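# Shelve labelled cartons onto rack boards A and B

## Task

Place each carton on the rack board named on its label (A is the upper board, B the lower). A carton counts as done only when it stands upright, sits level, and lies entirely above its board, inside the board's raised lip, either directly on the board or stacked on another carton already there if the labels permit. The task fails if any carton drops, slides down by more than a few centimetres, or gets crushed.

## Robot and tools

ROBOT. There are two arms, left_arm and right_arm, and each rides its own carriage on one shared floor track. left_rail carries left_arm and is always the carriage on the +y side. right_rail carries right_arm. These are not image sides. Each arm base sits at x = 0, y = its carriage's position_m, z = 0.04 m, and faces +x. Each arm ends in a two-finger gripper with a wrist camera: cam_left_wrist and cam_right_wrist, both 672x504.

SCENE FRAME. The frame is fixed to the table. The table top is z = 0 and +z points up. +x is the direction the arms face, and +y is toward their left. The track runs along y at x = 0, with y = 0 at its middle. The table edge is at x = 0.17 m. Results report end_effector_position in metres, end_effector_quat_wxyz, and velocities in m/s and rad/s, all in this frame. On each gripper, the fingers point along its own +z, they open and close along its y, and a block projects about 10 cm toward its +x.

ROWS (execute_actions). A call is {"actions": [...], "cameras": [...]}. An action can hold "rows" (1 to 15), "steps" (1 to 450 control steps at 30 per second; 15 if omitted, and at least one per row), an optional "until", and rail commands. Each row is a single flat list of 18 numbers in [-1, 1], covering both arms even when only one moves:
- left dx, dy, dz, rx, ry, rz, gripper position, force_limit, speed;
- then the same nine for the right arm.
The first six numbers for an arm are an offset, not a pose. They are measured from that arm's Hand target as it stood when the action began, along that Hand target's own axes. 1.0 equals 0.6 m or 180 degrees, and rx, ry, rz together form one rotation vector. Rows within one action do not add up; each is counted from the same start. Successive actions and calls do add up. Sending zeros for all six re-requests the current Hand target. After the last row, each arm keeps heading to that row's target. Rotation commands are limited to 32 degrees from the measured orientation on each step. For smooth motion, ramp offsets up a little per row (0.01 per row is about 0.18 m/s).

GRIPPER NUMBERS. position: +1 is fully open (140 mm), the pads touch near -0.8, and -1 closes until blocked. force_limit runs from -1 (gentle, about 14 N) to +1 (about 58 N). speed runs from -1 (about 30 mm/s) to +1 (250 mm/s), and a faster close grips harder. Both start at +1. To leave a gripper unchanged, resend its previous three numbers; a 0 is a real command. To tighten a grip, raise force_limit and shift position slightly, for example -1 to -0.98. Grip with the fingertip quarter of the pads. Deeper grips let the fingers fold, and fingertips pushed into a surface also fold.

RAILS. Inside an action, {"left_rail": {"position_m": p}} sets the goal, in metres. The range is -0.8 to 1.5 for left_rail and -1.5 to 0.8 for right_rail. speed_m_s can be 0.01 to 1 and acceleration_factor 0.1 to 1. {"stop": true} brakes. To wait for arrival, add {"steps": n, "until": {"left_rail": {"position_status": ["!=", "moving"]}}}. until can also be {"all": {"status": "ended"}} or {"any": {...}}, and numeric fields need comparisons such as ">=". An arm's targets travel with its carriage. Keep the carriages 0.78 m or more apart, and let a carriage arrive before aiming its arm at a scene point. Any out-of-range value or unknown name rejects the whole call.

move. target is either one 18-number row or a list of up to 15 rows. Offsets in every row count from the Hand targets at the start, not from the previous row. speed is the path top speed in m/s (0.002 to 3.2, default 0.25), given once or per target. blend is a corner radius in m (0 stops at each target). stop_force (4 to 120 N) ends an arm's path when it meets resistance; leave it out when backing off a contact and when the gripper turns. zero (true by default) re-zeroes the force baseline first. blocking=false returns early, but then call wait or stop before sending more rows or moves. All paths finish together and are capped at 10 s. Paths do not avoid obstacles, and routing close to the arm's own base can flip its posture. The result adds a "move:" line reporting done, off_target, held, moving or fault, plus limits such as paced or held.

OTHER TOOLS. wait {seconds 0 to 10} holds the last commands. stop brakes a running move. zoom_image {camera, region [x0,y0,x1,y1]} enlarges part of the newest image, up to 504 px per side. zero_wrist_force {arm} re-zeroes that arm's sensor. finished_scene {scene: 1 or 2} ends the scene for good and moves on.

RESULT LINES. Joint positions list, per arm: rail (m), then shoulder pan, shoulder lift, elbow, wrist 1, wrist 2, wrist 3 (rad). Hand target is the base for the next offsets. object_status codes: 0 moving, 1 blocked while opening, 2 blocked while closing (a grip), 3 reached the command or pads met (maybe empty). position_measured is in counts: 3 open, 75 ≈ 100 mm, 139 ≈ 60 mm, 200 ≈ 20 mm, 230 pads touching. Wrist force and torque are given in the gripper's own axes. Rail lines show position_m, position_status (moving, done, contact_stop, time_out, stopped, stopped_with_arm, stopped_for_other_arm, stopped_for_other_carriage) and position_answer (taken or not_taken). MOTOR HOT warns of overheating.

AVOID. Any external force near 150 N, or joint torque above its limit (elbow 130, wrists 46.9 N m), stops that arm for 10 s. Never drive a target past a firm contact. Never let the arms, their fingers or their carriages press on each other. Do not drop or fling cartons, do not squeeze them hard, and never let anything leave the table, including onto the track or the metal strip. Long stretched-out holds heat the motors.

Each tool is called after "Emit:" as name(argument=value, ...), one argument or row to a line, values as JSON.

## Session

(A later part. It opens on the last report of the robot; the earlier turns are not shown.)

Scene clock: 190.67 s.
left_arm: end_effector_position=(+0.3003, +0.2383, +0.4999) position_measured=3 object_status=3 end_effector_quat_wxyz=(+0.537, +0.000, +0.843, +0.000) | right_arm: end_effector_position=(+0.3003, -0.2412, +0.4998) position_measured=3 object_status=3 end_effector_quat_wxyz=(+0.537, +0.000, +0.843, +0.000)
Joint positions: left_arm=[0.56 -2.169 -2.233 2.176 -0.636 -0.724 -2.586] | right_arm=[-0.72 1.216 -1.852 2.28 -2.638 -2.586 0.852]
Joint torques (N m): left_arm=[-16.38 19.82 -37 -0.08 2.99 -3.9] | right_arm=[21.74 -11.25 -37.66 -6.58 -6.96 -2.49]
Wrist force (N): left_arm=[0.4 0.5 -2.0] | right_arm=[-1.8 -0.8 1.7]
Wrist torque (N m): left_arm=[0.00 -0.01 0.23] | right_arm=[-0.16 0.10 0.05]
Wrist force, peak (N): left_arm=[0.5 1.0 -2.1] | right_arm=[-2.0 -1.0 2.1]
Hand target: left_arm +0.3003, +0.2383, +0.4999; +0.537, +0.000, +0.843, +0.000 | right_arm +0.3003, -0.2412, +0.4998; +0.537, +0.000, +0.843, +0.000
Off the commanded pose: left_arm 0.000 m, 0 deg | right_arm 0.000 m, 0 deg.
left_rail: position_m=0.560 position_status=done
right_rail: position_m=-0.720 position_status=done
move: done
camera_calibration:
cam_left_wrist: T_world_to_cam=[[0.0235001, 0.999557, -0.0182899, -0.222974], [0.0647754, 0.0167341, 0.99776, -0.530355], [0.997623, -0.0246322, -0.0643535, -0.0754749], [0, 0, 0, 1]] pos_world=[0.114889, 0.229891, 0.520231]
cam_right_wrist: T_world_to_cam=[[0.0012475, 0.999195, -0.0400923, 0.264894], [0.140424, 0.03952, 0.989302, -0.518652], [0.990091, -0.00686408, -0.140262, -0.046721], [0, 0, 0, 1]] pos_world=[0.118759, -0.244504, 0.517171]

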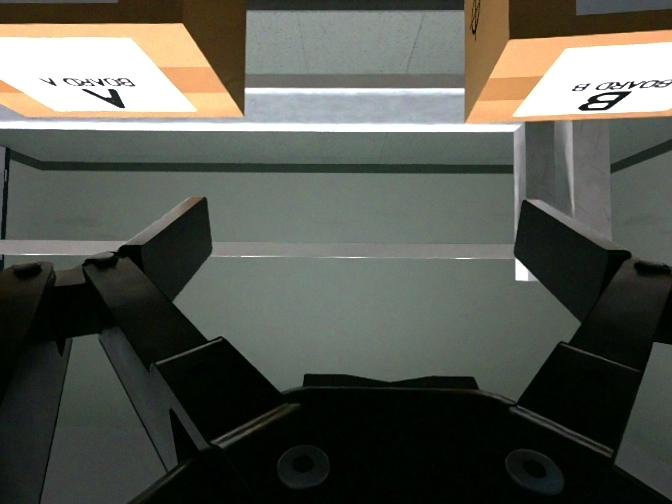

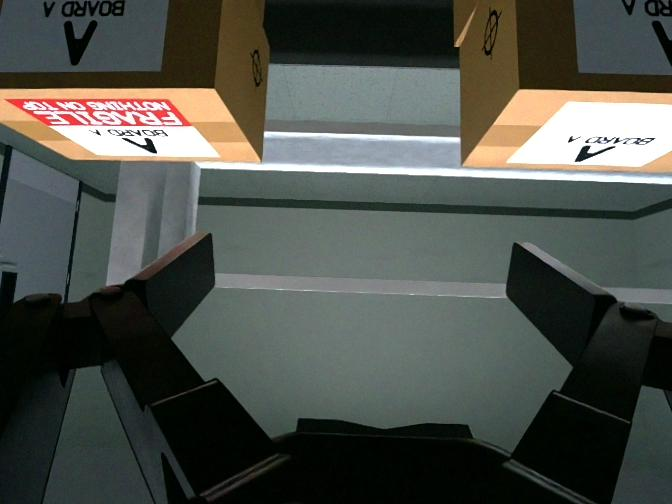

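Emit:
move(
  target=[-0.5537, 0, 0.2016, 0, 0.361, 0, 1, 1, 1, -0.5537, 0, 0.2016, 0, 0.361, 0, 1, 1, 1],
  cameras=["all"],
)

Emit:
zoom_image(
  camera="cam_left_wrist",
  region=[200, 0, 536, 260],
)

Emit:
zoom_image(
  camera="cam_right_wrist",
  region=[180, 0, 516, 260],
)

Scene clock: 206.70 s.
left_arm: end_effector_position=(+0.5503, +0.2384, +0.7498) position_measured=3 object_status=3 end_effector_quat_wxyz=(+0.000, +0.000, +1.000, +0.000) | right_arm: end_effector_position=(+0.5503, -0.2412, +0.7497) position_measured=3 object_status=3 end_effector_quat_wxyz=(+0.000, +0.000, +1.000, +0.000)
Joint positions: left_arm=[0.56 -0.806 -1.599 1.132 -1.104 -1.571 -0.806] | right_arm=[-0.72 0.475 -1.439 0.962 -1.094 -1.571 0.475]
Joint torques (N m): left_arm=[19.29 -29.65 -58.95 -2.47 -3 3.85] | right_arm=[-18.54 -42.66 -64.77 -1.98 3.67 -2.52]
Wrist force (N): left_arm=[0.1 0.7 -0.5] | right_arm=[-0.2 0.7 0.0]
Wrist torque (N m): left_arm=[0.17 -0.03 -0.21] | right_arm=[0.19 0.09 0.15]
Wrist force, peak (N): left_arm=[3.3 0.4 -1.5] | right_arm=[-2.2 -1.3 1.8]
Hand target: left_arm +0.5504, +0.2384, +0.7498; +0.000, +0.000, +1.000, +0.000 | right_arm +0.5504, -0.2412, +0.7497; +0.000, +0.000, +1.000, +0.000
Off the commanded pose: left_arm 0.000 m, 0 deg | right_arm 0.000 m, 0 deg.
left_rail: position_m=0.560 position_status=done
right_rail: position_m=-0.720 position_status=done
move: done
camera_calibration:
cam_left_wrist: T_world_to_cam=[[-0.00662967, 0.999557, -0.0290319, -0.199644], [0.931448, 0.0167354, 0.36349, -0.797334], [0.363814, -0.0246319, -0.931146, 0.689818], [0, 0, 0, 1]] pos_world=[0.490386, 0.229891, 0.926348]
cam_right_wrist: T_world_to_cam=[[-0.0358257, 0.999196, -0.0179996, 0.278522], [0.955779, 0.0395186, 0.291418, -0.726504], [0.291895, -0.00676343, -0.956427, 0.736917], [0, 0, 0, 1]] pos_world=[0.489254, -0.244604, 0.921536]

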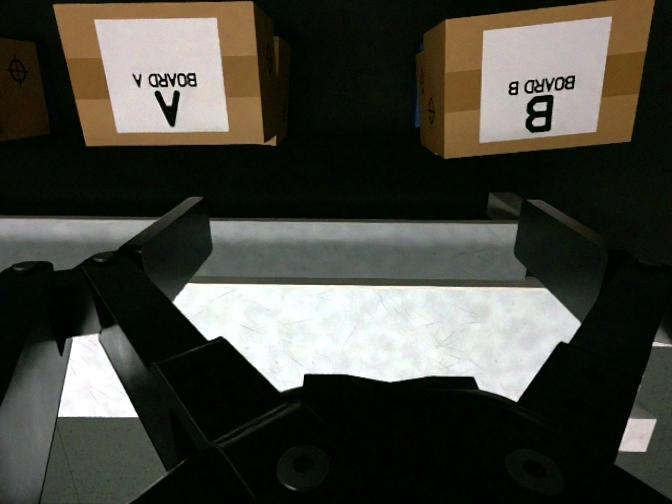

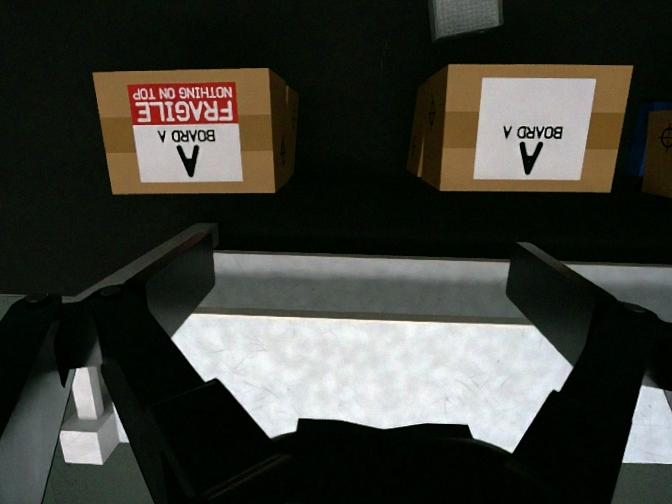

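Scaled by 1.500 from the camera's 672x504 image, which has a finer 960x720 frame.

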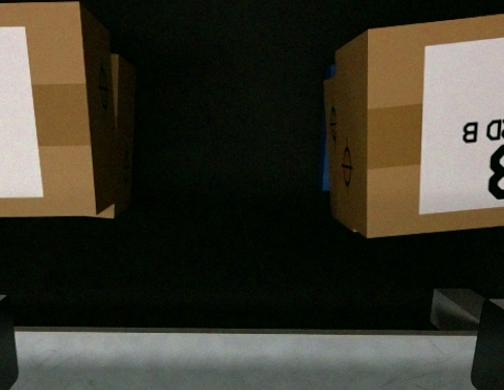

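Scaled by 1.500 from the camera's 672x504 image, which has a finer 960x720 frame.

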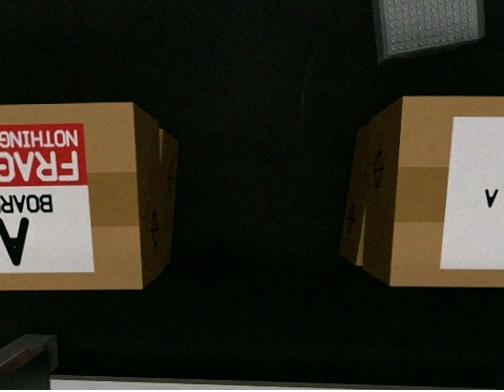

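Emit:
zoom_image(
  camera="cam_left_wrist",
  region=[280, 200, 440, 320],
)

Emit:
zoom_image(
  camera="cam_left_wrist",
  region=[60, 350, 220, 470],
)

Emit:
zoom_image(
  camera="cam_right_wrist",
  region=[280, 230, 440, 350],
)

Emit:
zoom_image(
  camera="cam_right_wrist",
  region=[540, 360, 672, 480],
)

Emit:
zoom_image(
  camera="cam_right_wrist",
  region=[40, 230, 220, 480],
)

Emit:
zoom_image(
  camera="cam_left_wrist",
  region=[480, 180, 672, 460],
)

Scaled by 3.150 from the camera's 672x504 image, which has a finer 960x720 frame.

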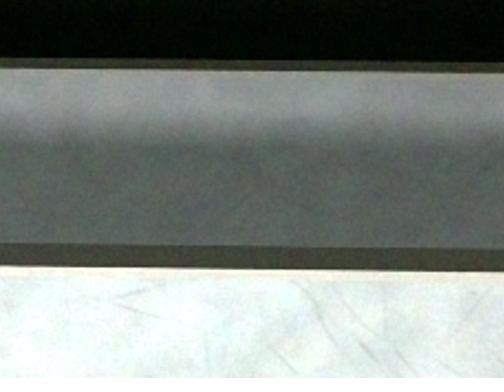

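Scaled by 3.150 from the camera's 672x504 image, which has a finer 960x720 frame.

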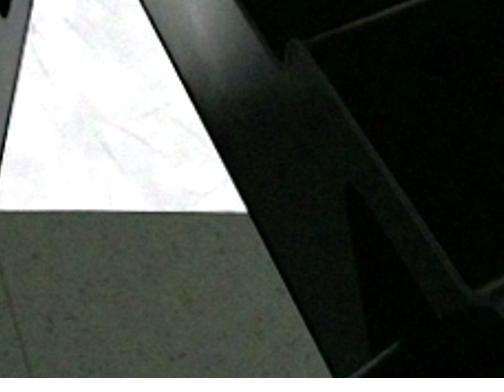

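Scaled by 3.150 from the camera's 672x504 image, which has a finer 960x720 frame.

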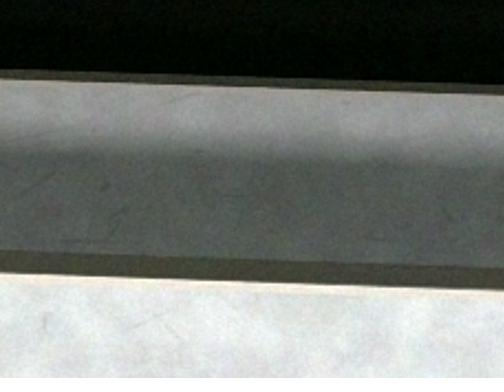

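Scaled by 3.818 from the camera's 672x504 image, which has a finer 960x720 frame.

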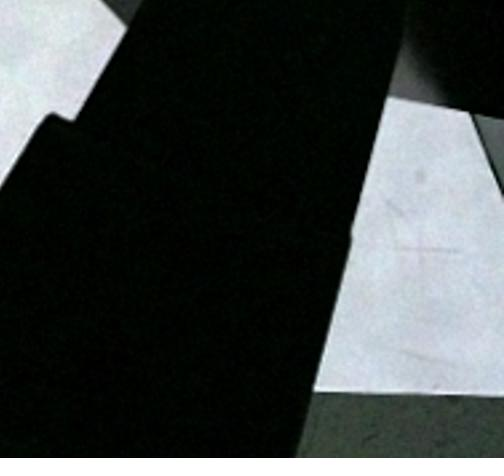

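Scaled by 2.016 from the camera's 672x504 image, which has a finer 960x720 frame.

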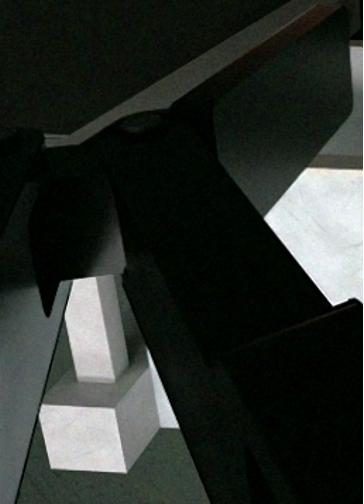

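Scaled by 1.800 from the camera's 672x504 image, which has a finer 960x720 frame.

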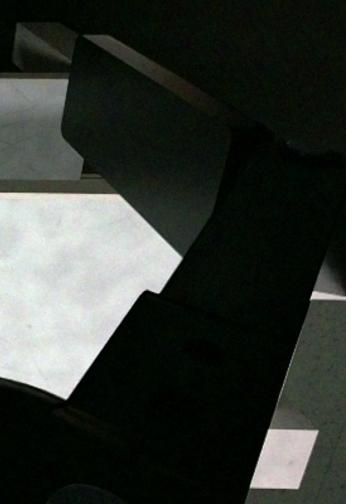

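Emit:
move(
  target=[0.4173, -0.314, 0.5, 0, -0.25, 0, 1, 1, 1, 0, 0, 0, 0, 0, 0, 1, 1, 1],
  cameras=["cam_left_wrist"],
)

Emit:
zoom_image(
  camera="cam_left_wrist",
  region=[150, 0, 500, 260],
)

Scene clock: 305.03 s.
left_arm: end_effector_position=(+0.3000, +0.0500, +0.4498) position_measured=3 object_status=3 end_effector_quat_wxyz=(+0.383, +0.000, +0.924, +0.000) | right_arm: end_effector_position=(+0.5504, -0.2412, +0.7497) position_measured=3 object_status=3 end_effector_quat_wxyz=(+0.000, +0.000, +1.000, +0.000)
Joint positions: left_arm=[0.56 -1.801 -1.902 2.048 -1.492 -0.811 -1.891] | right_arm=[-0.72 0.475 -1.439 0.962 -1.094 -1.571 0.475]
Joint torques (N m): left_arm=[-17.88 -12.01 -39.69 -2.54 3.99 -2.95] | right_arm=[-16.75 -46.06 -64.61 -2.3 3.16 -2.3]
Wrist force (N): left_arm=[-0.1 0.6 -1.2] | right_arm=[-0.2 0.4 -0.3]
Wrist torque (N m): left_arm=[0.02 0.15 0.15] | right_arm=[0.12 0.11 0.16]
Wrist force, peak (N): left_arm=[3.7 -0.9 -0.8] | right_arm=[-0.1 1.0 -0.4]
Hand target: left_arm +0.3000, +0.0500, +0.4498; +0.383, +0.000, +0.924, +0.000 | right_arm +0.5504, -0.2412, +0.7497; +0.000, +0.000, +1.000, +0.000
Off the commanded pose: left_arm 0.000 m, 0 deg | right_arm 0.000 m, 0 deg.
left_rail: position_m=0.560 position_status=done
right_rail: position_m=-0.720 position_status=done
move: done
camera_calibration:
cam_left_wrist: T_world_to_cam=[[0.0158378, 0.999556, -0.0252194, -0.0301514], [0.401783, 0.0167345, 0.915582, -0.54141], [0.915598, -0.0246335, -0.40134, 0.0930683], [0, 0, 0, 1]] pos_world=[0.132794, 0.0414909, 0.532297]
Images, in order (width x height): cam_left_wrist 672x504.

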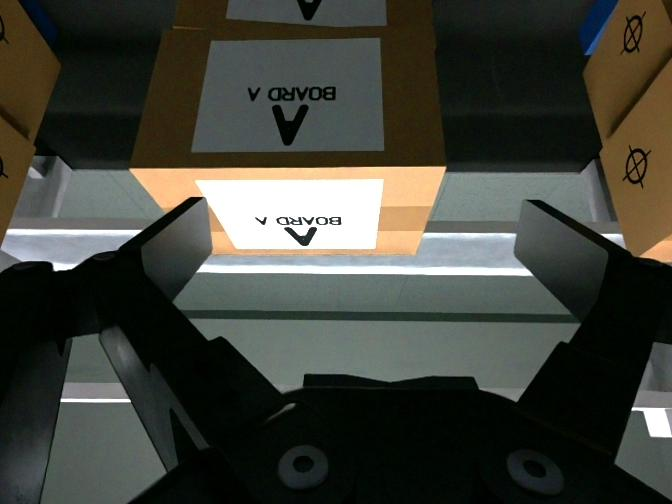

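Scaled by 1.440 from the camera's 672x504 image, which has a finer 960x720 frame.

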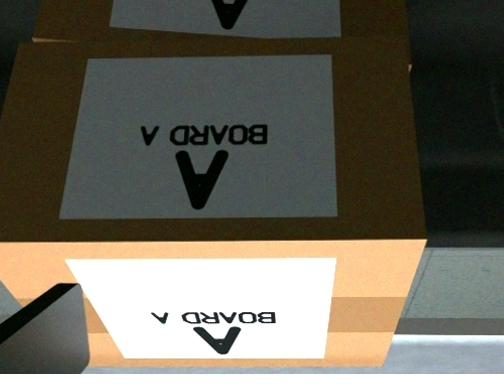

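Emit:
execute_actions(
  actions=[
    {"left_rail": {"position_m": 0.75}, "right_rail": {"position_m": -0.75}, "rows": [[0,0,0,0,0,0,-1,0,0,0,0,0,0,0,0,-1,0,0]], "steps": 150, "until": {"all": {"status": "ended"}}},
  ],
)

Emit:
move(
  target=[0.0236, -0.05, 0.0943, 0.0221, -0.1088, 0.503, -1, 0, 0, 0.3673, 0.102, 0.5828, 0.18, -0.3017, -0.4949, -1, 0, 0],
  cameras=["all"],
)

Scene clock: 322.87 s.
left_arm: end_effector_position=(+0.3000, +0.2400, +0.4497) position_measured=233 object_status=3 end_effector_quat_wxyz=(+0.383, +0.000, +0.924, +0.000) | right_arm: end_effector_position=(+0.5504, -0.2712, +0.7498) position_measured=233 object_status=3 end_effector_quat_wxyz=(+0.000, +0.000, +1.000, +0.000)
Joint positions: left_arm=[0.75 -1.801 -1.902 2.048 -1.491 -0.811 -1.891] | right_arm=[-0.75 0.475 -1.439 0.962 -1.094 -1.571 0.475]
Joint torques (N m): left_arm=[-1.72 -29.81 -45.31 -4.27 1.85 -3.8] | right_arm=[-11.21 -64.38 -56.94 -3.31 2.1 -2.08]
Wrist force (N): left_arm=[0.6 0.0 -1.2] | right_arm=[-0.1 0.6 -0.2]
Wrist torque (N m): left_arm=[-0.11 0.03 0.15] | right_arm=[0.17 0.08 0.15]
Wrist force, peak (N): left_arm=[0.4 2.1 -1.5] | right_arm=[-0.1 3.2 0.0]
Hand target: left_arm +0.3000, +0.2400, +0.4498; +0.383, +0.000, +0.924, +0.000 | right_arm +0.5504, -0.2712, +0.7497; +0.000, +0.000, +1.000, +0.000
Off the commanded pose: left_arm 0.000 m, 0 deg | right_arm 0.000 m, 0 deg.
left_rail: position_m=0.750 position_status=done
right_rail: position_m=-0.750 position_status=done

Scene clock: 327.37 s.
left_arm: end_effector_position=(+0.3300, +0.2100, +0.3997) position_measured=233 object_status=3 end_effector_quat_wxyz=(+0.405, +0.665, +0.579, +0.242) | right_arm: end_effector_position=(+0.3300, -0.2100, +0.4001) position_measured=233 object_status=3 end_effector_quat_wxyz=(-0.405, +0.665, -0.579, +0.242)
Joint positions: left_arm=[0.75 -1.829 -1.955 2.332 -2.035 -0.59 -0.075] | right_arm=[-0.75 1.045 -1.789 2.382 -3.005 -2.158 -0.932]
Joint torques (N m): left_arm=[18.75 -27.71 -36.74 -6.41 -0.37 3.93] | right_arm=[9.21 -15.05 -34.98 -6.5 2.12 -2.67]
Wrist force (N): left_arm=[0.9 -0.6 -2.4] | right_arm=[-1.0 -0.8 1.7]
Wrist torque (N m): left_arm=[0.18 -0.30 0.07] | right_arm=[0.11 0.16 0.22]
Wrist force, peak (N): left_arm=[0.9 -0.6 -2.4] | right_arm=[-1.1 -0.3 1.9]
Hand target: left_arm +0.3300, +0.2100, +0.3997; +0.405, +0.665, +0.579, +0.242 | right_arm +0.3300, -0.2100, +0.4000; -0.405, +0.665, -0.579, +0.242
Off the commanded pose: left_arm 0.000 m, 0 deg | right_arm 0.000 m, 0 deg.
left_rail: position_m=0.750 position_status=done
right_rail: position_m=-0.750 position_status=done
move: done
camera_calibration:
cam_left_wrist: T_world_to_cam=[[0.597943, -0.00177428, 0.801536, -0.504095], [-0.475562, -0.805756, 0.352984, 0.1768], [0.645217, -0.592245, -0.48264, 0.290396], [0, 0, 0, 1]] pos_world=[0.198131, 0.313549, 0.4818]
cam_right_wrist: T_world_to_cam=[[-0.551502, -0.0309857, -0.833598, 0.513237], [-0.456183, 0.847844, 0.270292, 0.228931], [0.698386, 0.52934, -0.481723, 0.25552], [0, 0, 0, 1]] pos_world=[0.209034, -0.313452, 0.489045]

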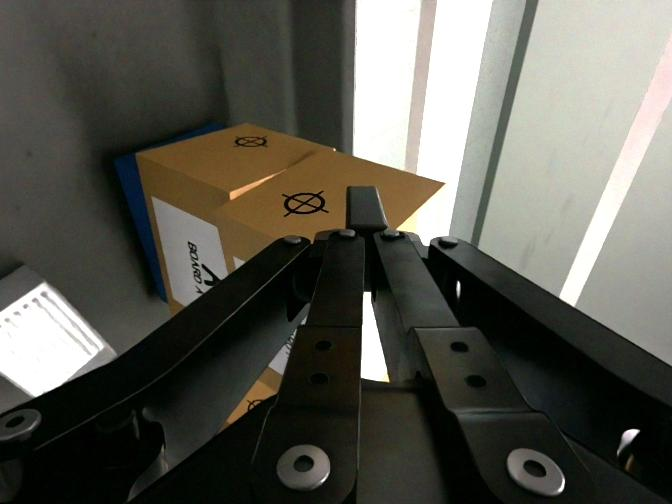

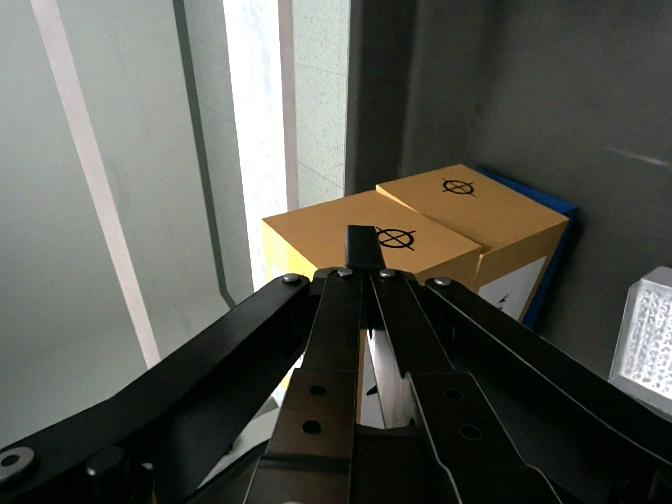

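Emit:
zoom_image(
  camera="cam_left_wrist",
  region=[200, 110, 460, 320],
)

Emit:
zoom_image(
  camera="cam_right_wrist",
  region=[240, 140, 500, 350],
)

Scaled by 1.938 from the camera's 672x504 image, which has a finer 960x720 frame.

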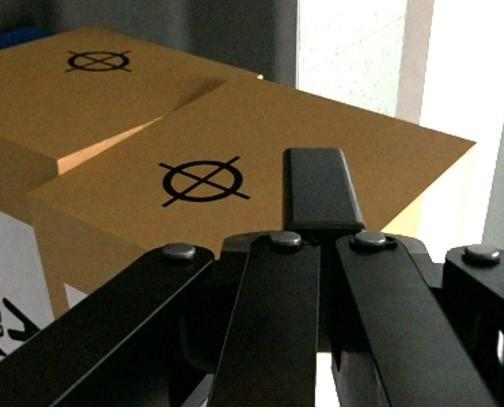

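Scaled by 1.938 from the camera's 672x504 image, which has a finer 960x720 frame.

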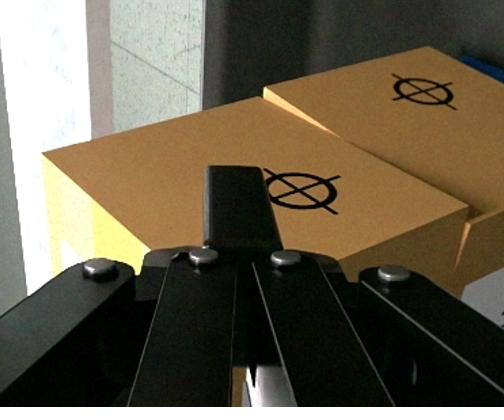

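Emit:
zoom_image(
  camera="cam_left_wrist",
  region=[190, 120, 350, 240],
)

Emit:
zoom_image(
  camera="cam_right_wrist",
  region=[340, 170, 500, 290],
)

Scaled by 3.150 from the camera's 672x504 image, which has a finer 960x720 frame.

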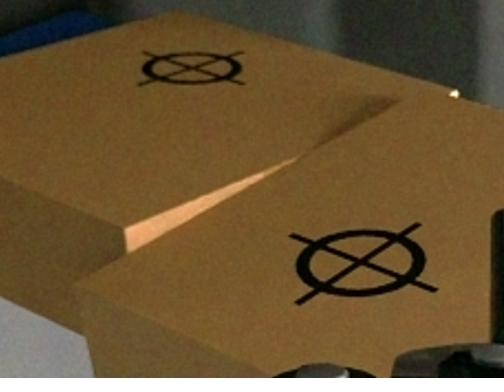

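Scaled by 3.150 from the camera's 672x504 image, which has a finer 960x720 frame.

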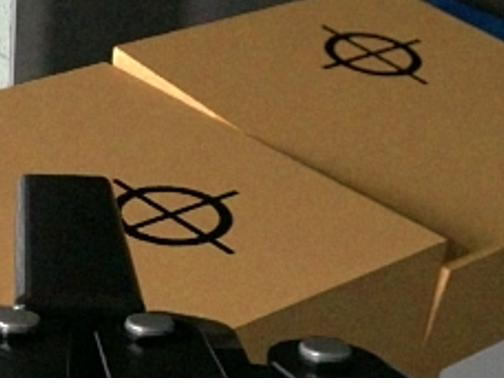

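Emit:
move(
  target=[0.0196, -0.0712, 0.2666, 0, 0, 0, -1, 0, 0, 0.022, 0.082, 0.2752, 0, 0, 0, -1, 0, 0],
  speed=0.15,
  cameras=["all"],
)

Emit:
zoom_image(
  camera="cam_left_wrist",
  region=[200, 110, 460, 320],
)

Emit:
zoom_image(
  camera="cam_right_wrist",
  region=[240, 140, 500, 350],
)

Scene clock: 363.80 s.
left_arm: end_effector_position=(+0.4345, +0.1799, +0.2743) position_measured=233 object_status=3 end_effector_quat_wxyz=(+0.405, +0.665, +0.579, +0.242) | right_arm: end_effector_position=(+0.4352, -0.1800, +0.2663) position_measured=233 object_status=3 end_effector_quat_wxyz=(-0.405, +0.665, -0.579, +0.242)
Joint positions: left_arm=[0.75 -1.59 -1.605 2.425 -2.806 -0.651 0.326] | right_arm=[-0.75 0.89 -1.447 2.405 -3.429 -2.04 -1.048]
Joint torques (N m): left_arm=[20.09 -23.15 -24.62 -8 -0.45 3.31] | right_arm=[-18.39 -33.36 -49.5 -6.9 2.65 -3.18]
Wrist force (N): left_arm=[0.5 -0.1 -1.8] | right_arm=[-0.3 -0.2 1.4]
Wrist torque (N m): left_arm=[0.28 -0.22 0.06] | right_arm=[0.19 0.09 0.24]
Wrist force, peak (N): left_arm=[0.1 0.5 -4.0] | right_arm=[-0.5 0.4 2.9]
Hand target: left_arm +0.4345, +0.1799, +0.2743; +0.405, +0.665, +0.579, +0.242 | right_arm +0.4352, -0.1800, +0.2662; -0.405, +0.665, -0.579, +0.242
Off the commanded pose: left_arm 0.000 m, 0 deg | right_arm 0.000 m, 0 deg.
left_rail: position_m=0.750 position_status=done
right_rail: position_m=-0.750 position_status=done
move: done
camera_calibration:
cam_left_wrist: T_world_to_cam=[[0.597943, -0.00177452, 0.801537, -0.4662], [-0.475562, -0.805756, 0.352984, 0.246552], [0.645217, -0.592245, -0.48264, 0.144729], [0, 0, 0, 1]] pos_world=[0.302631, 0.283549, 0.3565]
cam_right_wrist: T_world_to_cam=[[-0.551443, -0.0309414, -0.833638, 0.460654], [-0.456202, 0.847829, 0.270305, 0.287733], [0.698419, 0.529366, -0.481645, 0.101737], [0, 0, 0, 1]] pos_world=[0.314234, -0.283552, 0.355245]

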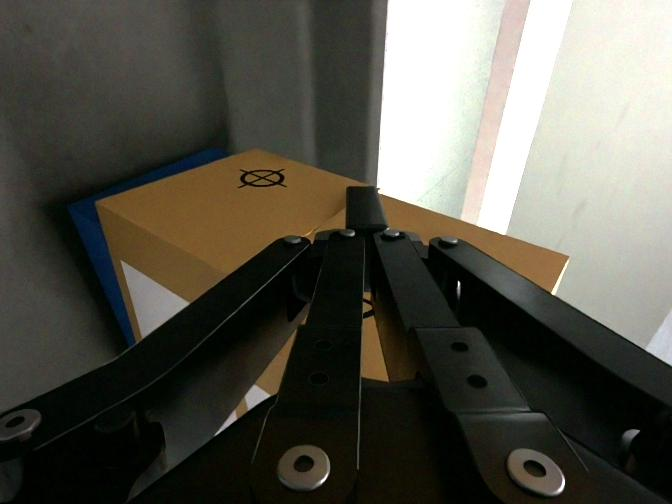

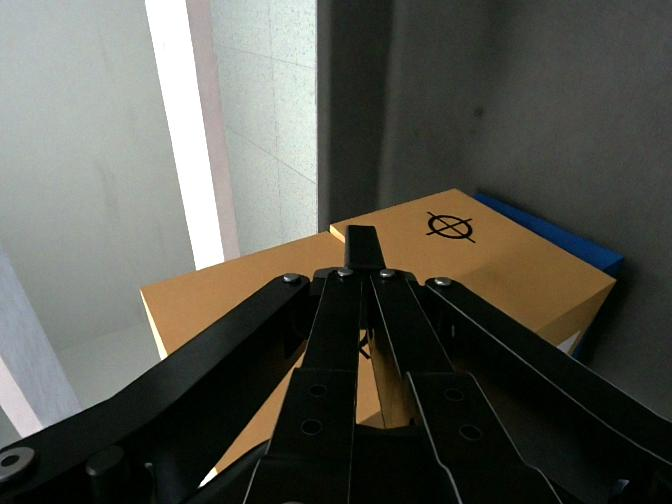

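Scaled by 1.938 from the camera's 672x504 image, which has a finer 960x720 frame.

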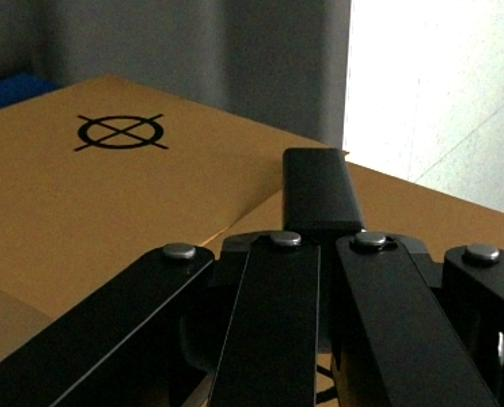

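Scaled by 1.938 from the camera's 672x504 image, which has a finer 960x720 frame.

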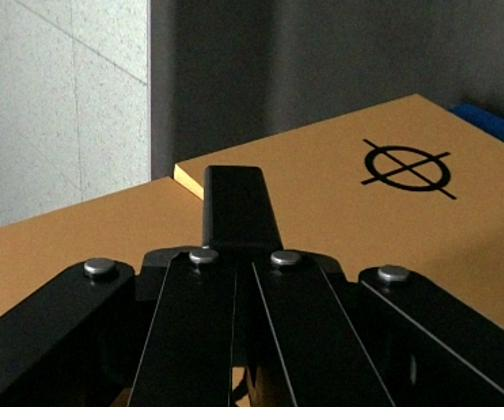

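Emit:
move(
  target=[-0.0885, 0, 0.0237, 0, 0, 0, -1, 0, 0, -0.0885, 0, 0.0237, 0, 0, 0, -1, 0, 0],
  speed=0.015,
  stop_force=8,
  cameras=["all"],
)

Scene clock: 375.87 s.
left_arm: end_effector_position=(+0.4345, +0.1393, +0.2743) position_measured=233 object_status=3 end_effector_quat_wxyz=(+0.405, +0.665, +0.579, +0.242) | right_arm: end_effector_position=(+0.4352, -0.1398, +0.2662) position_measured=233 object_status=3 end_effector_quat_wxyz=(-0.405, +0.665, -0.579, +0.242)
Joint positions: left_arm=[0.75 -1.588 -1.537 2.358 -2.808 -0.651 0.329] | right_arm=[-0.75 0.94 -1.396 2.337 -3.395 -2.078 -1.013]
Joint torques (N m): left_arm=[-15.31 -51.43 -29.15 -7.52 -0.33 1.21] | right_arm=[-13.46 -52.7 -23.64 -6.74 2.95 -3.19]
Wrist force (N): left_arm=[6.4 -1.5 -5.5] | right_arm=[4.0 -1.7 0.1]
Wrist torque (N m): left_arm=[0.18 -0.16 0.04] | right_arm=[0.16 0.17 0.10]
Wrist force, peak (N): left_arm=[21.3 3.6 -15.7] | right_arm=[14.5 -2.1 -6.6]
Hand target: left_arm +0.4345, +0.1392, +0.2743; +0.405, +0.665, +0.579, +0.242 (not the last commanded pose) | right_arm +0.4352, -0.1398, +0.2662; -0.405, +0.665, -0.579, +0.242 (not the last commanded pose)
Off the commanded pose: left_arm 0.014 m, 0 deg | right_arm 0.015 m, 0 deg.
left_rail: position_m=0.750 position_status=done
right_rail: position_m=-0.750 position_status=done
move: contact (left_arm, right_arm)
camera_calibration:
cam_left_wrist: T_world_to_cam=[[0.597943, -0.00177504, 0.801537, -0.466192], [-0.475615, -0.805708, 0.353022, 0.213784], [0.645178, -0.59231, -0.482612, 0.120593], [0, 0, 0, 1]] pos_world=[0.302631, 0.242849, 0.3564]
cam_right_wrist: T_world_to_cam=[[-0.551405, -0.0310123, -0.833661, 0.461797], [-0.456248, 0.847827, 0.270235, 0.253632], [0.69842, 0.529365, -0.481645, 0.0803551], [0, 0, 0, 1]] pos_world=[0.314234, -0.243252, 0.355144]

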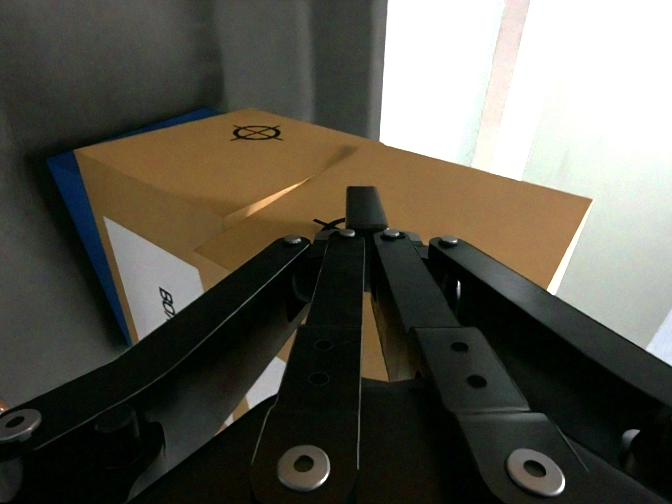

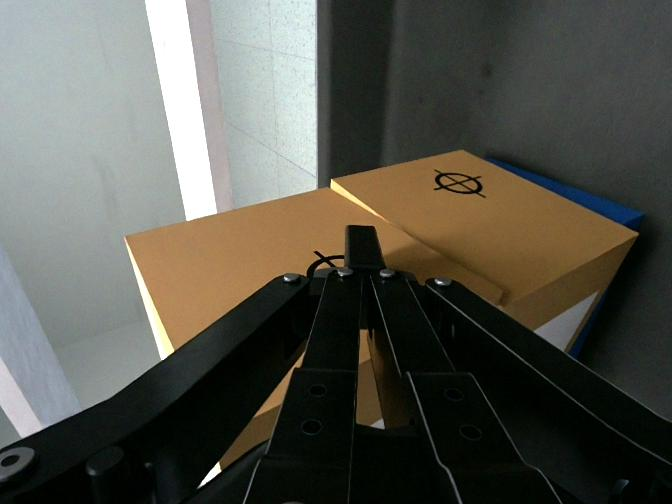

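Emit:
zoom_image(
  camera="cam_left_wrist",
  region=[290, 170, 430, 275],
)

Emit:
zoom_image(
  camera="cam_right_wrist",
  region=[290, 210, 430, 315],
)

Scaled by 3.600 from the camera's 672x504 image, which has a finer 960x720 frame.

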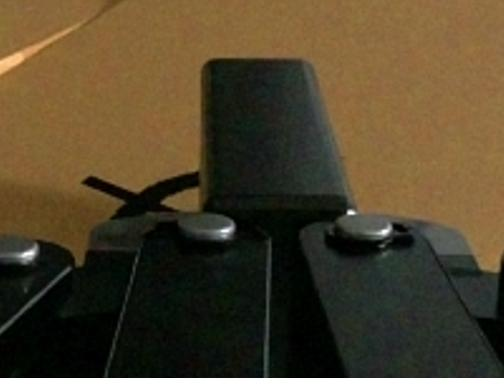

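Scaled by 3.600 from the camera's 672x504 image, which has a finer 960x720 frame.

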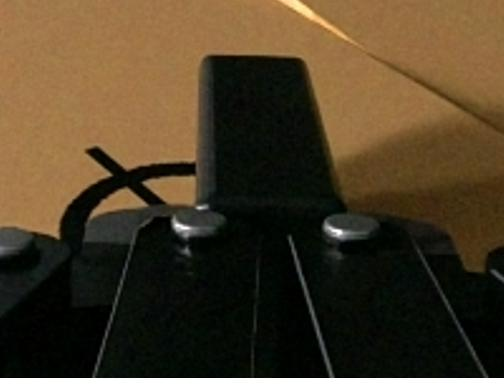

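Emit:
move(
  target=[-0.0241, 0, 0.00647, 0, 0, 0, -1, 0, 0, -0.0241, 0, 0.00647, 0, 0, 0, -1, 0, 0],
  speed=0.01,
  stop_force=35,
)

Scene clock: 391.90 s.
left_arm: end_effector_position=(+0.4345, +0.1382, +0.2743) position_measured=233 object_status=3 end_effector_quat_wxyz=(+0.405, +0.665, +0.579, +0.242) | right_arm: end_effector_position=(+0.4353, -0.1386, +0.2661) position_measured=233 object_status=3 end_effector_quat_wxyz=(-0.405, +0.665, -0.579, +0.242)
Joint positions: left_arm=[0.75 -1.588 -1.535 2.357 -2.808 -0.651 0.329] | right_arm=[-0.75 0.941 -1.394 2.334 -3.394 -2.08 -1.012]
Joint torques (N m): left_arm=[-14.67 -44.76 -39.54 -9.93 -5.82 1.66] | right_arm=[-6.65 -47.52 -38.29 -6.86 14.9 -3.2]
Wrist force (N): left_arm=[33.1 5.8 -17.3] | right_arm=[36.0 -5.4 -19.7]
Wrist torque (N m): left_arm=[-0.02 0.37 -0.06] | right_arm=[0.38 1.11 0.13]
Wrist force, peak (N): left_arm=[45.7 10.5 -24.4] | right_arm=[44.4 -5.7 -25.8]
Hand target: left_arm +0.4345, +0.1382, +0.2743; +0.405, +0.665, +0.579, +0.242 (not the last commanded pose) | right_arm +0.4353, -0.1386, +0.2661; -0.405, +0.665, -0.579, +0.242 (not the last commanded pose)
Off the commanded pose: left_arm 0.014 m, 0 deg | right_arm 0.014 m, 0 deg.
left_rail: position_m=0.750 position_status=done
right_rail: position_m=-0.750 position_status=done
move: contact (left_arm, right_arm)

Emit:
move(
  target=[-0.00149, 0.00819, -0.00554, 0, 0, 0, -1, 0, 0, -0.00149, -0.00819, -0.00554, 0, 0, 0, -1, 0, 0],
  speed=0.02,
  cameras=["all"],
)

Emit:
zoom_image(
  camera="cam_left_wrist",
  region=[200, 100, 400, 250],
)

Emit:
zoom_image(
  camera="cam_right_wrist",
  region=[290, 160, 540, 330],
)

Scene clock: 397.90 s.
left_arm: end_effector_position=(+0.4345, +0.1382, +0.2802) position_measured=233 object_status=3 end_effector_quat_wxyz=(+0.405, +0.665, +0.579, +0.242) | right_arm: end_effector_position=(+0.4353, -0.1385, +0.2720) position_measured=233 object_status=3 end_effector_quat_wxyz=(-0.405, +0.665, -0.579, +0.242)
Joint positions: left_arm=[0.75 -1.588 -1.545 2.352 -2.794 -0.651 0.329] | right_arm=[-0.75 0.941 -1.405 2.331 -3.38 -2.08 -1.012]
Joint torques (N m): left_arm=[-13.34 -51.72 -72.58 -8.39 2.41 2.87] | right_arm=[2.42 -61.96 -74.3 -7.53 8.3 -2]
Wrist force (N): left_arm=[34.0 -5.6 -7.1] | right_arm=[32.6 7.7 -1.7]
Wrist torque (N m): left_arm=[0.35 0.51 0.07] | right_arm=[-0.05 1.17 -0.02]
Wrist force, peak (N): left_arm=[33.9 5.9 -17.3] | right_arm=[36.6 -6.2 -20.6]
Hand target: left_arm +0.4345, +0.1382, +0.2803; +0.405, +0.665, +0.579, +0.242 | right_arm +0.4353, -0.1385, +0.2721; -0.405, +0.665, -0.579, +0.242
Off the commanded pose: left_arm 0.000 m, 0 deg | right_arm 0.000 m, 0 deg.
left_rail: position_m=0.750 position_status=done
right_rail: position_m=-0.750 position_status=done
move: done
camera_calibration:
cam_left_wrist: T_world_to_cam=[[0.597824, -0.00183911, 0.801625, -0.470904], [-0.475668, -0.805735, 0.352889, 0.210967], [0.645249, -0.592273, -0.482563, 0.122801], [0, 0, 0, 1]] pos_world=[0.302631, 0.241849, 0.362299]
cam_right_wrist: T_world_to_cam=[[-0.551345, -0.0311554, -0.833696, 0.466718], [-0.455904, 0.848149, 0.269806, 0.250976], [0.698692, 0.528841, -0.481826, 0.082309], [0, 0, 0, 1]] pos_world=[0.314234, -0.241852, 0.361044]

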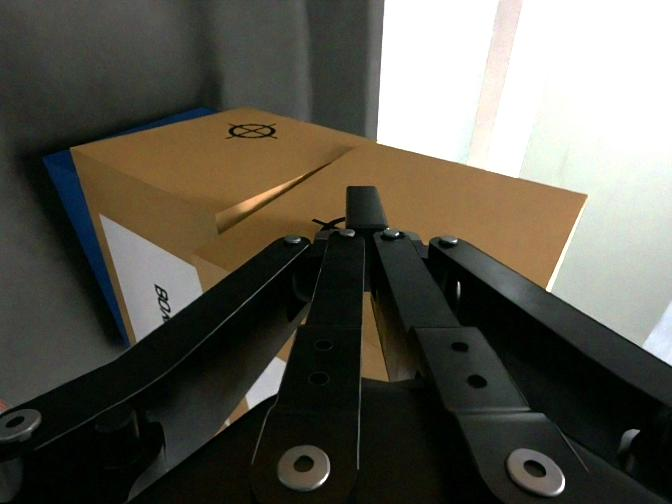

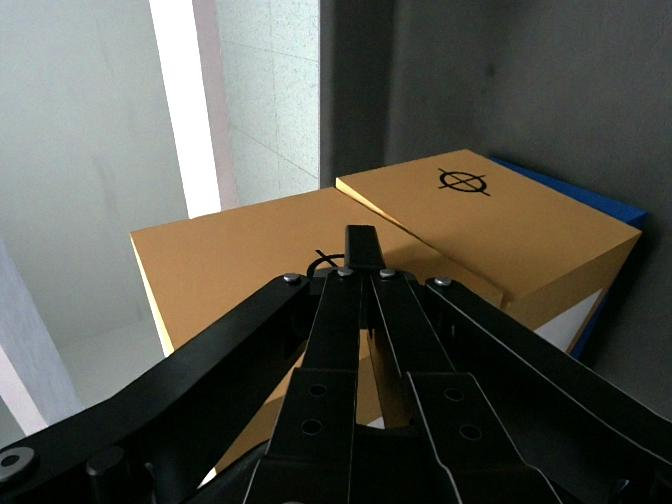

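Scaled by 2.520 from the camera's 672x504 image, which has a finer 960x720 frame.

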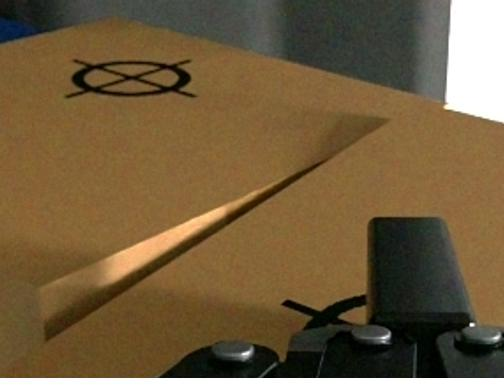

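Scaled by 2.016 from the camera's 672x504 image, which has a finer 960x720 frame.

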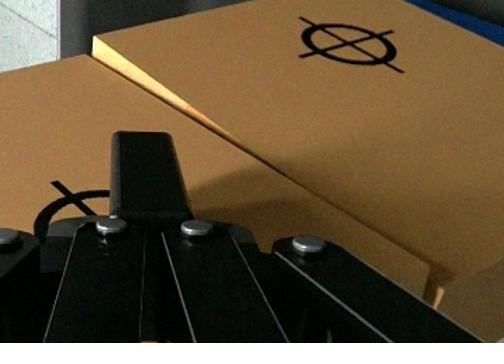

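Emit:
move(
  target=[-0.01318, 0.06827, -0.04595, 0, 0, 0, -1, 0, 0, -0.01318, -0.06827, -0.04595, 0, 0, 0, -1, 0, 0],
  speed=0.04,
  cameras=["all"],
)

Scene clock: 411.67 s.
left_arm: end_effector_position=(+0.4346, +0.1378, +0.3302) position_measured=233 object_status=3 end_effector_quat_wxyz=(+0.405, +0.665, +0.579, +0.242) | right_arm: end_effector_position=(+0.4353, -0.1381, +0.3221) position_measured=233 object_status=3 end_effector_quat_wxyz=(-0.405, +0.665, -0.579, +0.242)
Joint positions: left_arm=[0.75 -1.588 -1.621 2.307 -2.673 -0.651 0.329] | right_arm=[-0.75 0.942 -1.489 2.297 -3.261 -2.08 -1.012]
Joint torques (N m): left_arm=[-16.73 -49.62 -83.75 -11.8 -1.6 -2.25] | right_arm=[40.59 -60.15 -85.36 -10.01 12.08 3.41]
Wrist force (N): left_arm=[53.0 -4.7 -11.4] | right_arm=[50.4 8.4 -5.6]
Wrist torque (N m): left_arm=[0.42 0.75 0.10] | right_arm=[-0.18 1.74 -0.04]
Wrist force, peak (N): left_arm=[53.2 -5.1 -11.4] | right_arm=[50.4 8.4 -5.6]
Hand target: left_arm +0.4345, +0.1377, +0.3303; +0.405, +0.665, +0.579, +0.242 | right_arm +0.4353, -0.1381, +0.3221; -0.405, +0.665, -0.579, +0.242
Off the commanded pose: left_arm 0.000 m, 0 deg | right_arm 0.000 m, 0 deg.
left_rail: position_m=0.750 position_status=done
right_rail: position_m=-0.750 position_status=done
move: done
camera_calibration:
cam_left_wrist: T_world_to_cam=[[0.597787, -0.0018033, 0.801653, -0.511054], [-0.475637, -0.805764, 0.352866, 0.192973], [0.645307, -0.592235, -0.482532, 0.146529], [0, 0, 0, 1]] pos_world=[0.302731, 0.241349, 0.412299]
cam_right_wrist: T_world_to_cam=[[-0.551313, -0.0310653, -0.83372, 0.508437], [-0.455834, 0.848181, 0.269825, 0.237124], [0.698763, 0.528795, -0.481774, 0.106133], [0, 0, 0, 1]] pos_world=[0.314235, -0.241452, 0.411044]

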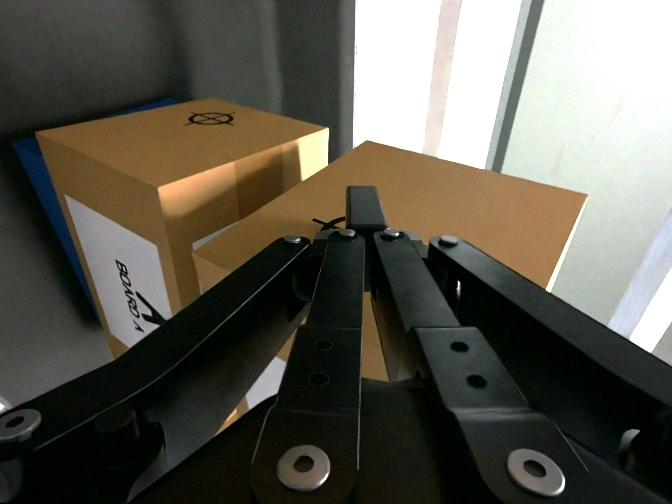

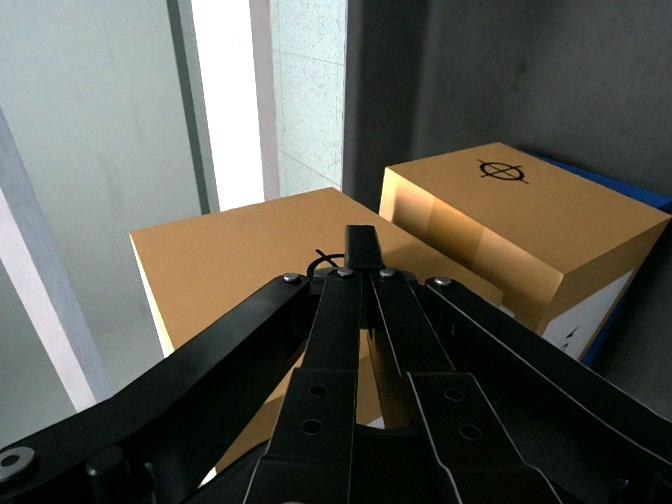

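Emit:
move(
  target=[-0.0297, 0.1638, -0.1108, 0, 0, 0, -1, 0, 0, -0.0297, -0.1638, -0.1108, 0, 0, 0, -1, 0, 0],
  speed=0.08,
)

Scene clock: 415.67 s.
left_arm: end_effector_position=(+0.4346, +0.1377, +0.4502) position_measured=233 object_status=3 end_effector_quat_wxyz=(+0.405, +0.665, +0.579, +0.242) | right_arm: end_effector_position=(+0.4353, -0.1379, +0.4420) position_measured=233 object_status=3 end_effector_quat_wxyz=(-0.405, +0.665, -0.579, +0.242)
Joint positions: left_arm=[0.75 -1.588 -1.752 2.171 -2.407 -0.651 0.329] | right_arm=[-0.75 0.942 -1.645 2.184 -2.993 -2.081 -1.011]
Joint torques (N m): left_arm=[-41.79 -31.01 -91.62 -14.42 -4.85 -3.56] | right_arm=[47.07 -44.32 -99 -11.75 19.97 3]
Wrist force (N): left_arm=[71.7 -4.5 -16.6] | right_arm=[68.1 8.8 -9.9]
Wrist torque (N m): left_arm=[0.29 1.09 0.24] | right_arm=[-0.19 2.40 -0.04]
Wrist force, peak (N): left_arm=[72.8 -3.2 -17.2] | right_arm=[68.4 7.9 -11.1]
Hand target: left_arm +0.4345, +0.1376, +0.4503; +0.405, +0.665, +0.579, +0.242 | right_arm +0.4353, -0.1379, +0.4421; -0.405, +0.665, -0.579, +0.242
Off the commanded pose: left_arm 0.000 m, 0 deg | right_arm 0.000 m, 0 deg.
left_rail: position_m=0.750 position_status=done
right_rail: position_m=-0.750 position_status=done
move: done

Emit:
move(
  target=[-0.019, 0.1092, -0.07408, 0, 0, 0, -1, 0, 0, -0.019, -0.1092, -0.07408, 0, 0, 0, -1, 0, 0],
  speed=0.08,
)

Scene clock: 422.83 s.
left_arm: end_effector_position=(+0.4346, +0.1381, +0.5302) position_measured=233 object_status=3 end_effector_quat_wxyz=(+0.405, +0.665, +0.579, +0.242) | right_arm: end_effector_position=(+0.4353, -0.1382, +0.5220) position_measured=233 object_status=3 end_effector_quat_wxyz=(-0.405, +0.665, -0.579, +0.242)
Joint positions: left_arm=[0.75 -1.588 -1.803 2.063 -2.246 -0.651 0.329] | right_arm=[-0.75 0.942 -1.713 2.088 -2.828 -2.08 -1.012]
Joint torques (N m): left_arm=[-23.04 -25.75 -88.02 -13.19 -4.93 -3.58] | right_arm=[11.4 -37.99 -97.56 -11.79 23.5 2.07]
Wrist force (N): left_arm=[70.6 -4.4 -15.4] | right_arm=[66.8 8.9 -10.2]
Wrist torque (N m): left_arm=[0.36 0.88 0.25] | right_arm=[-0.21 2.20 -0.07]
Wrist force, peak (N): left_arm=[74.1 -3.9 -16.2] | right_arm=[70.0 9.8 -10.3]
Hand target: left_arm +0.4345, +0.1381, +0.5302; +0.405, +0.665, +0.579, +0.242 | right_arm +0.4353, -0.1382, +0.5221; -0.405, +0.665, -0.579, +0.242
Off the commanded pose: left_arm 0.000 m, 0 deg | right_arm 0.000 m, 0 deg.
left_rail: position_m=0.750 position_status=done
right_rail: position_m=-0.750 position_status=done
move: done

Emit:
move(
  target=[-0.01711, 0.1024, -0.06964, 0, 0, 0, -1, 0, 0, -0.01711, -0.1024, -0.06964, 0, 0, 0, -1, 0, 0],
  speed=0.08,
  cameras=["all"],
)

Scene clock: 426.57 s.
left_arm: end_effector_position=(+0.4346, +0.1390, +0.6052) position_measured=233 object_status=3 end_effector_quat_wxyz=(+0.405, +0.665, +0.579, +0.242) | right_arm: end_effector_position=(+0.4353, -0.1391, +0.5970) position_measured=233 object_status=3 end_effector_quat_wxyz=(-0.405, +0.665, -0.579, +0.242)
Joint positions: left_arm=[0.75 -1.588 -1.83 1.948 -2.105 -0.651 0.329] | right_arm=[-0.75 0.941 -1.755 1.984 -2.683 -2.079 -1.012]
Joint torques (N m): left_arm=[-21.94 -28.81 -78.88 -10.97 -4.16 -3] | right_arm=[1.98 -39.55 -89.66 -9.61 16.58 1.8]
Wrist force (N): left_arm=[49.8 -5.3 -10.4] | right_arm=[46.3 8.6 -4.8]
Wrist torque (N m): left_arm=[0.33 0.55 0.25] | right_arm=[-0.03 1.76 0.10]
Wrist force, peak (N): left_arm=[71.1 -4.5 -15.3] | right_arm=[67.2 8.9 -9.7]
Hand target: left_arm +0.4346, +0.1390, +0.6052; +0.405, +0.665, +0.579, +0.242 | right_arm +0.4353, -0.1391, +0.5971; -0.405, +0.665, -0.579, +0.242
Off the commanded pose: left_arm 0.000 m, 0 deg | right_arm 0.000 m, 0 deg.
left_rail: position_m=0.750 position_status=done
right_rail: position_m=-0.750 position_status=done
move: done
camera_calibration:
cam_left_wrist: T_world_to_cam=[[0.597824, -0.00183911, 0.801625, -0.73149], [-0.475668, -0.805735, 0.352889, 0.0968894], [0.645249, -0.592273, -0.482563, 0.279984], [0, 0, 0, 1]] pos_world=[0.302731, 0.242549, 0.687299]
cam_right_wrist: T_world_to_cam=[[-0.551345, -0.0311554, -0.833696, 0.73765], [-0.455904, 0.848149, 0.269806, 0.163798], [0.698692, 0.528841, -0.481826, 0.23922], [0, 0, 0, 1]] pos_world=[0.314234, -0.242452, 0.686044]

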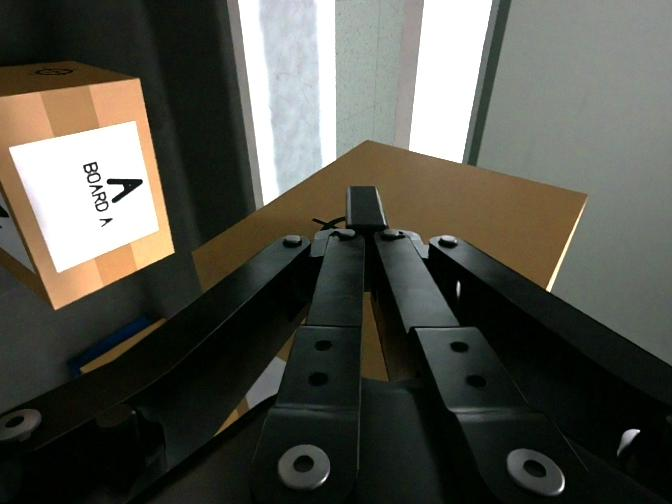

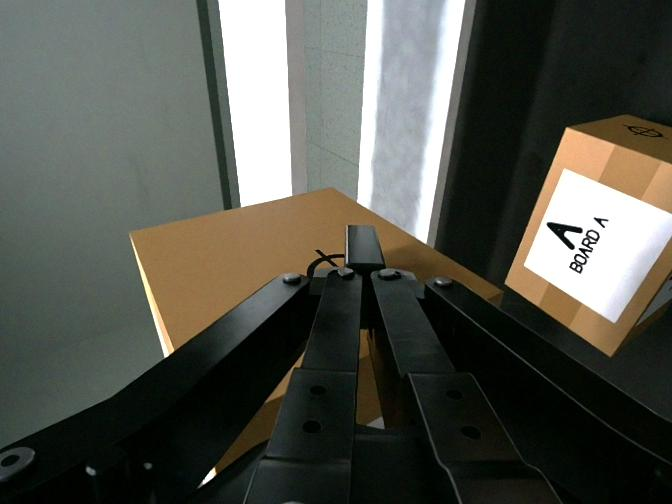

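Emit:
move(
  target=[0.03887, 0.10516, 0.14507, 0, 0, 0, -1, 0, 0, 0.03887, -0.10516, 0.14507, 0, 0, 0, -1, 0, 0],
  speed=0.08,
)

Scene clock: 431.10 s.
left_arm: end_effector_position=(+0.5445, +0.1389, +0.6052) position_measured=233 object_status=3 end_effector_quat_wxyz=(+0.405, +0.665, +0.579, +0.242) | right_arm: end_effector_position=(+0.5452, -0.1391, +0.5971) position_measured=233 object_status=3 end_effector_quat_wxyz=(-0.405, +0.665, -0.579, +0.242)
Joint positions: left_arm=[0.75 -1.386 -1.726 1.906 -2.375 -0.753 0.601] | right_arm=[-0.75 0.787 -1.67 1.918 -2.748 -1.958 -1.118]
Joint torques (N m): left_arm=[-3.75 -10.87 -78.72 -14.43 -8.57 4.37] | right_arm=[7.47 -28.31 -88.27 -13.53 18.7 -3]
Wrist force (N): left_arm=[48.9 -5.2 -10.1] | right_arm=[46.3 7.9 -5.0]
Wrist torque (N m): left_arm=[0.34 0.65 0.08] | right_arm=[-0.12 1.58 0.13]
Wrist force, peak (N): left_arm=[50.2 -5.3 -10.1] | right_arm=[47.0 8.1 -4.7]
Hand target: left_arm +0.5446, +0.1389, +0.6052; +0.405, +0.665, +0.579, +0.242 | right_arm +0.5453, -0.1390, +0.5971; -0.405, +0.665, -0.579, +0.242
Off the commanded pose: left_arm 0.000 m, 0 deg | right_arm 0.000 m, 0 deg.
left_rail: position_m=0.750 position_status=done
right_rail: position_m=-0.750 position_status=done
move: done


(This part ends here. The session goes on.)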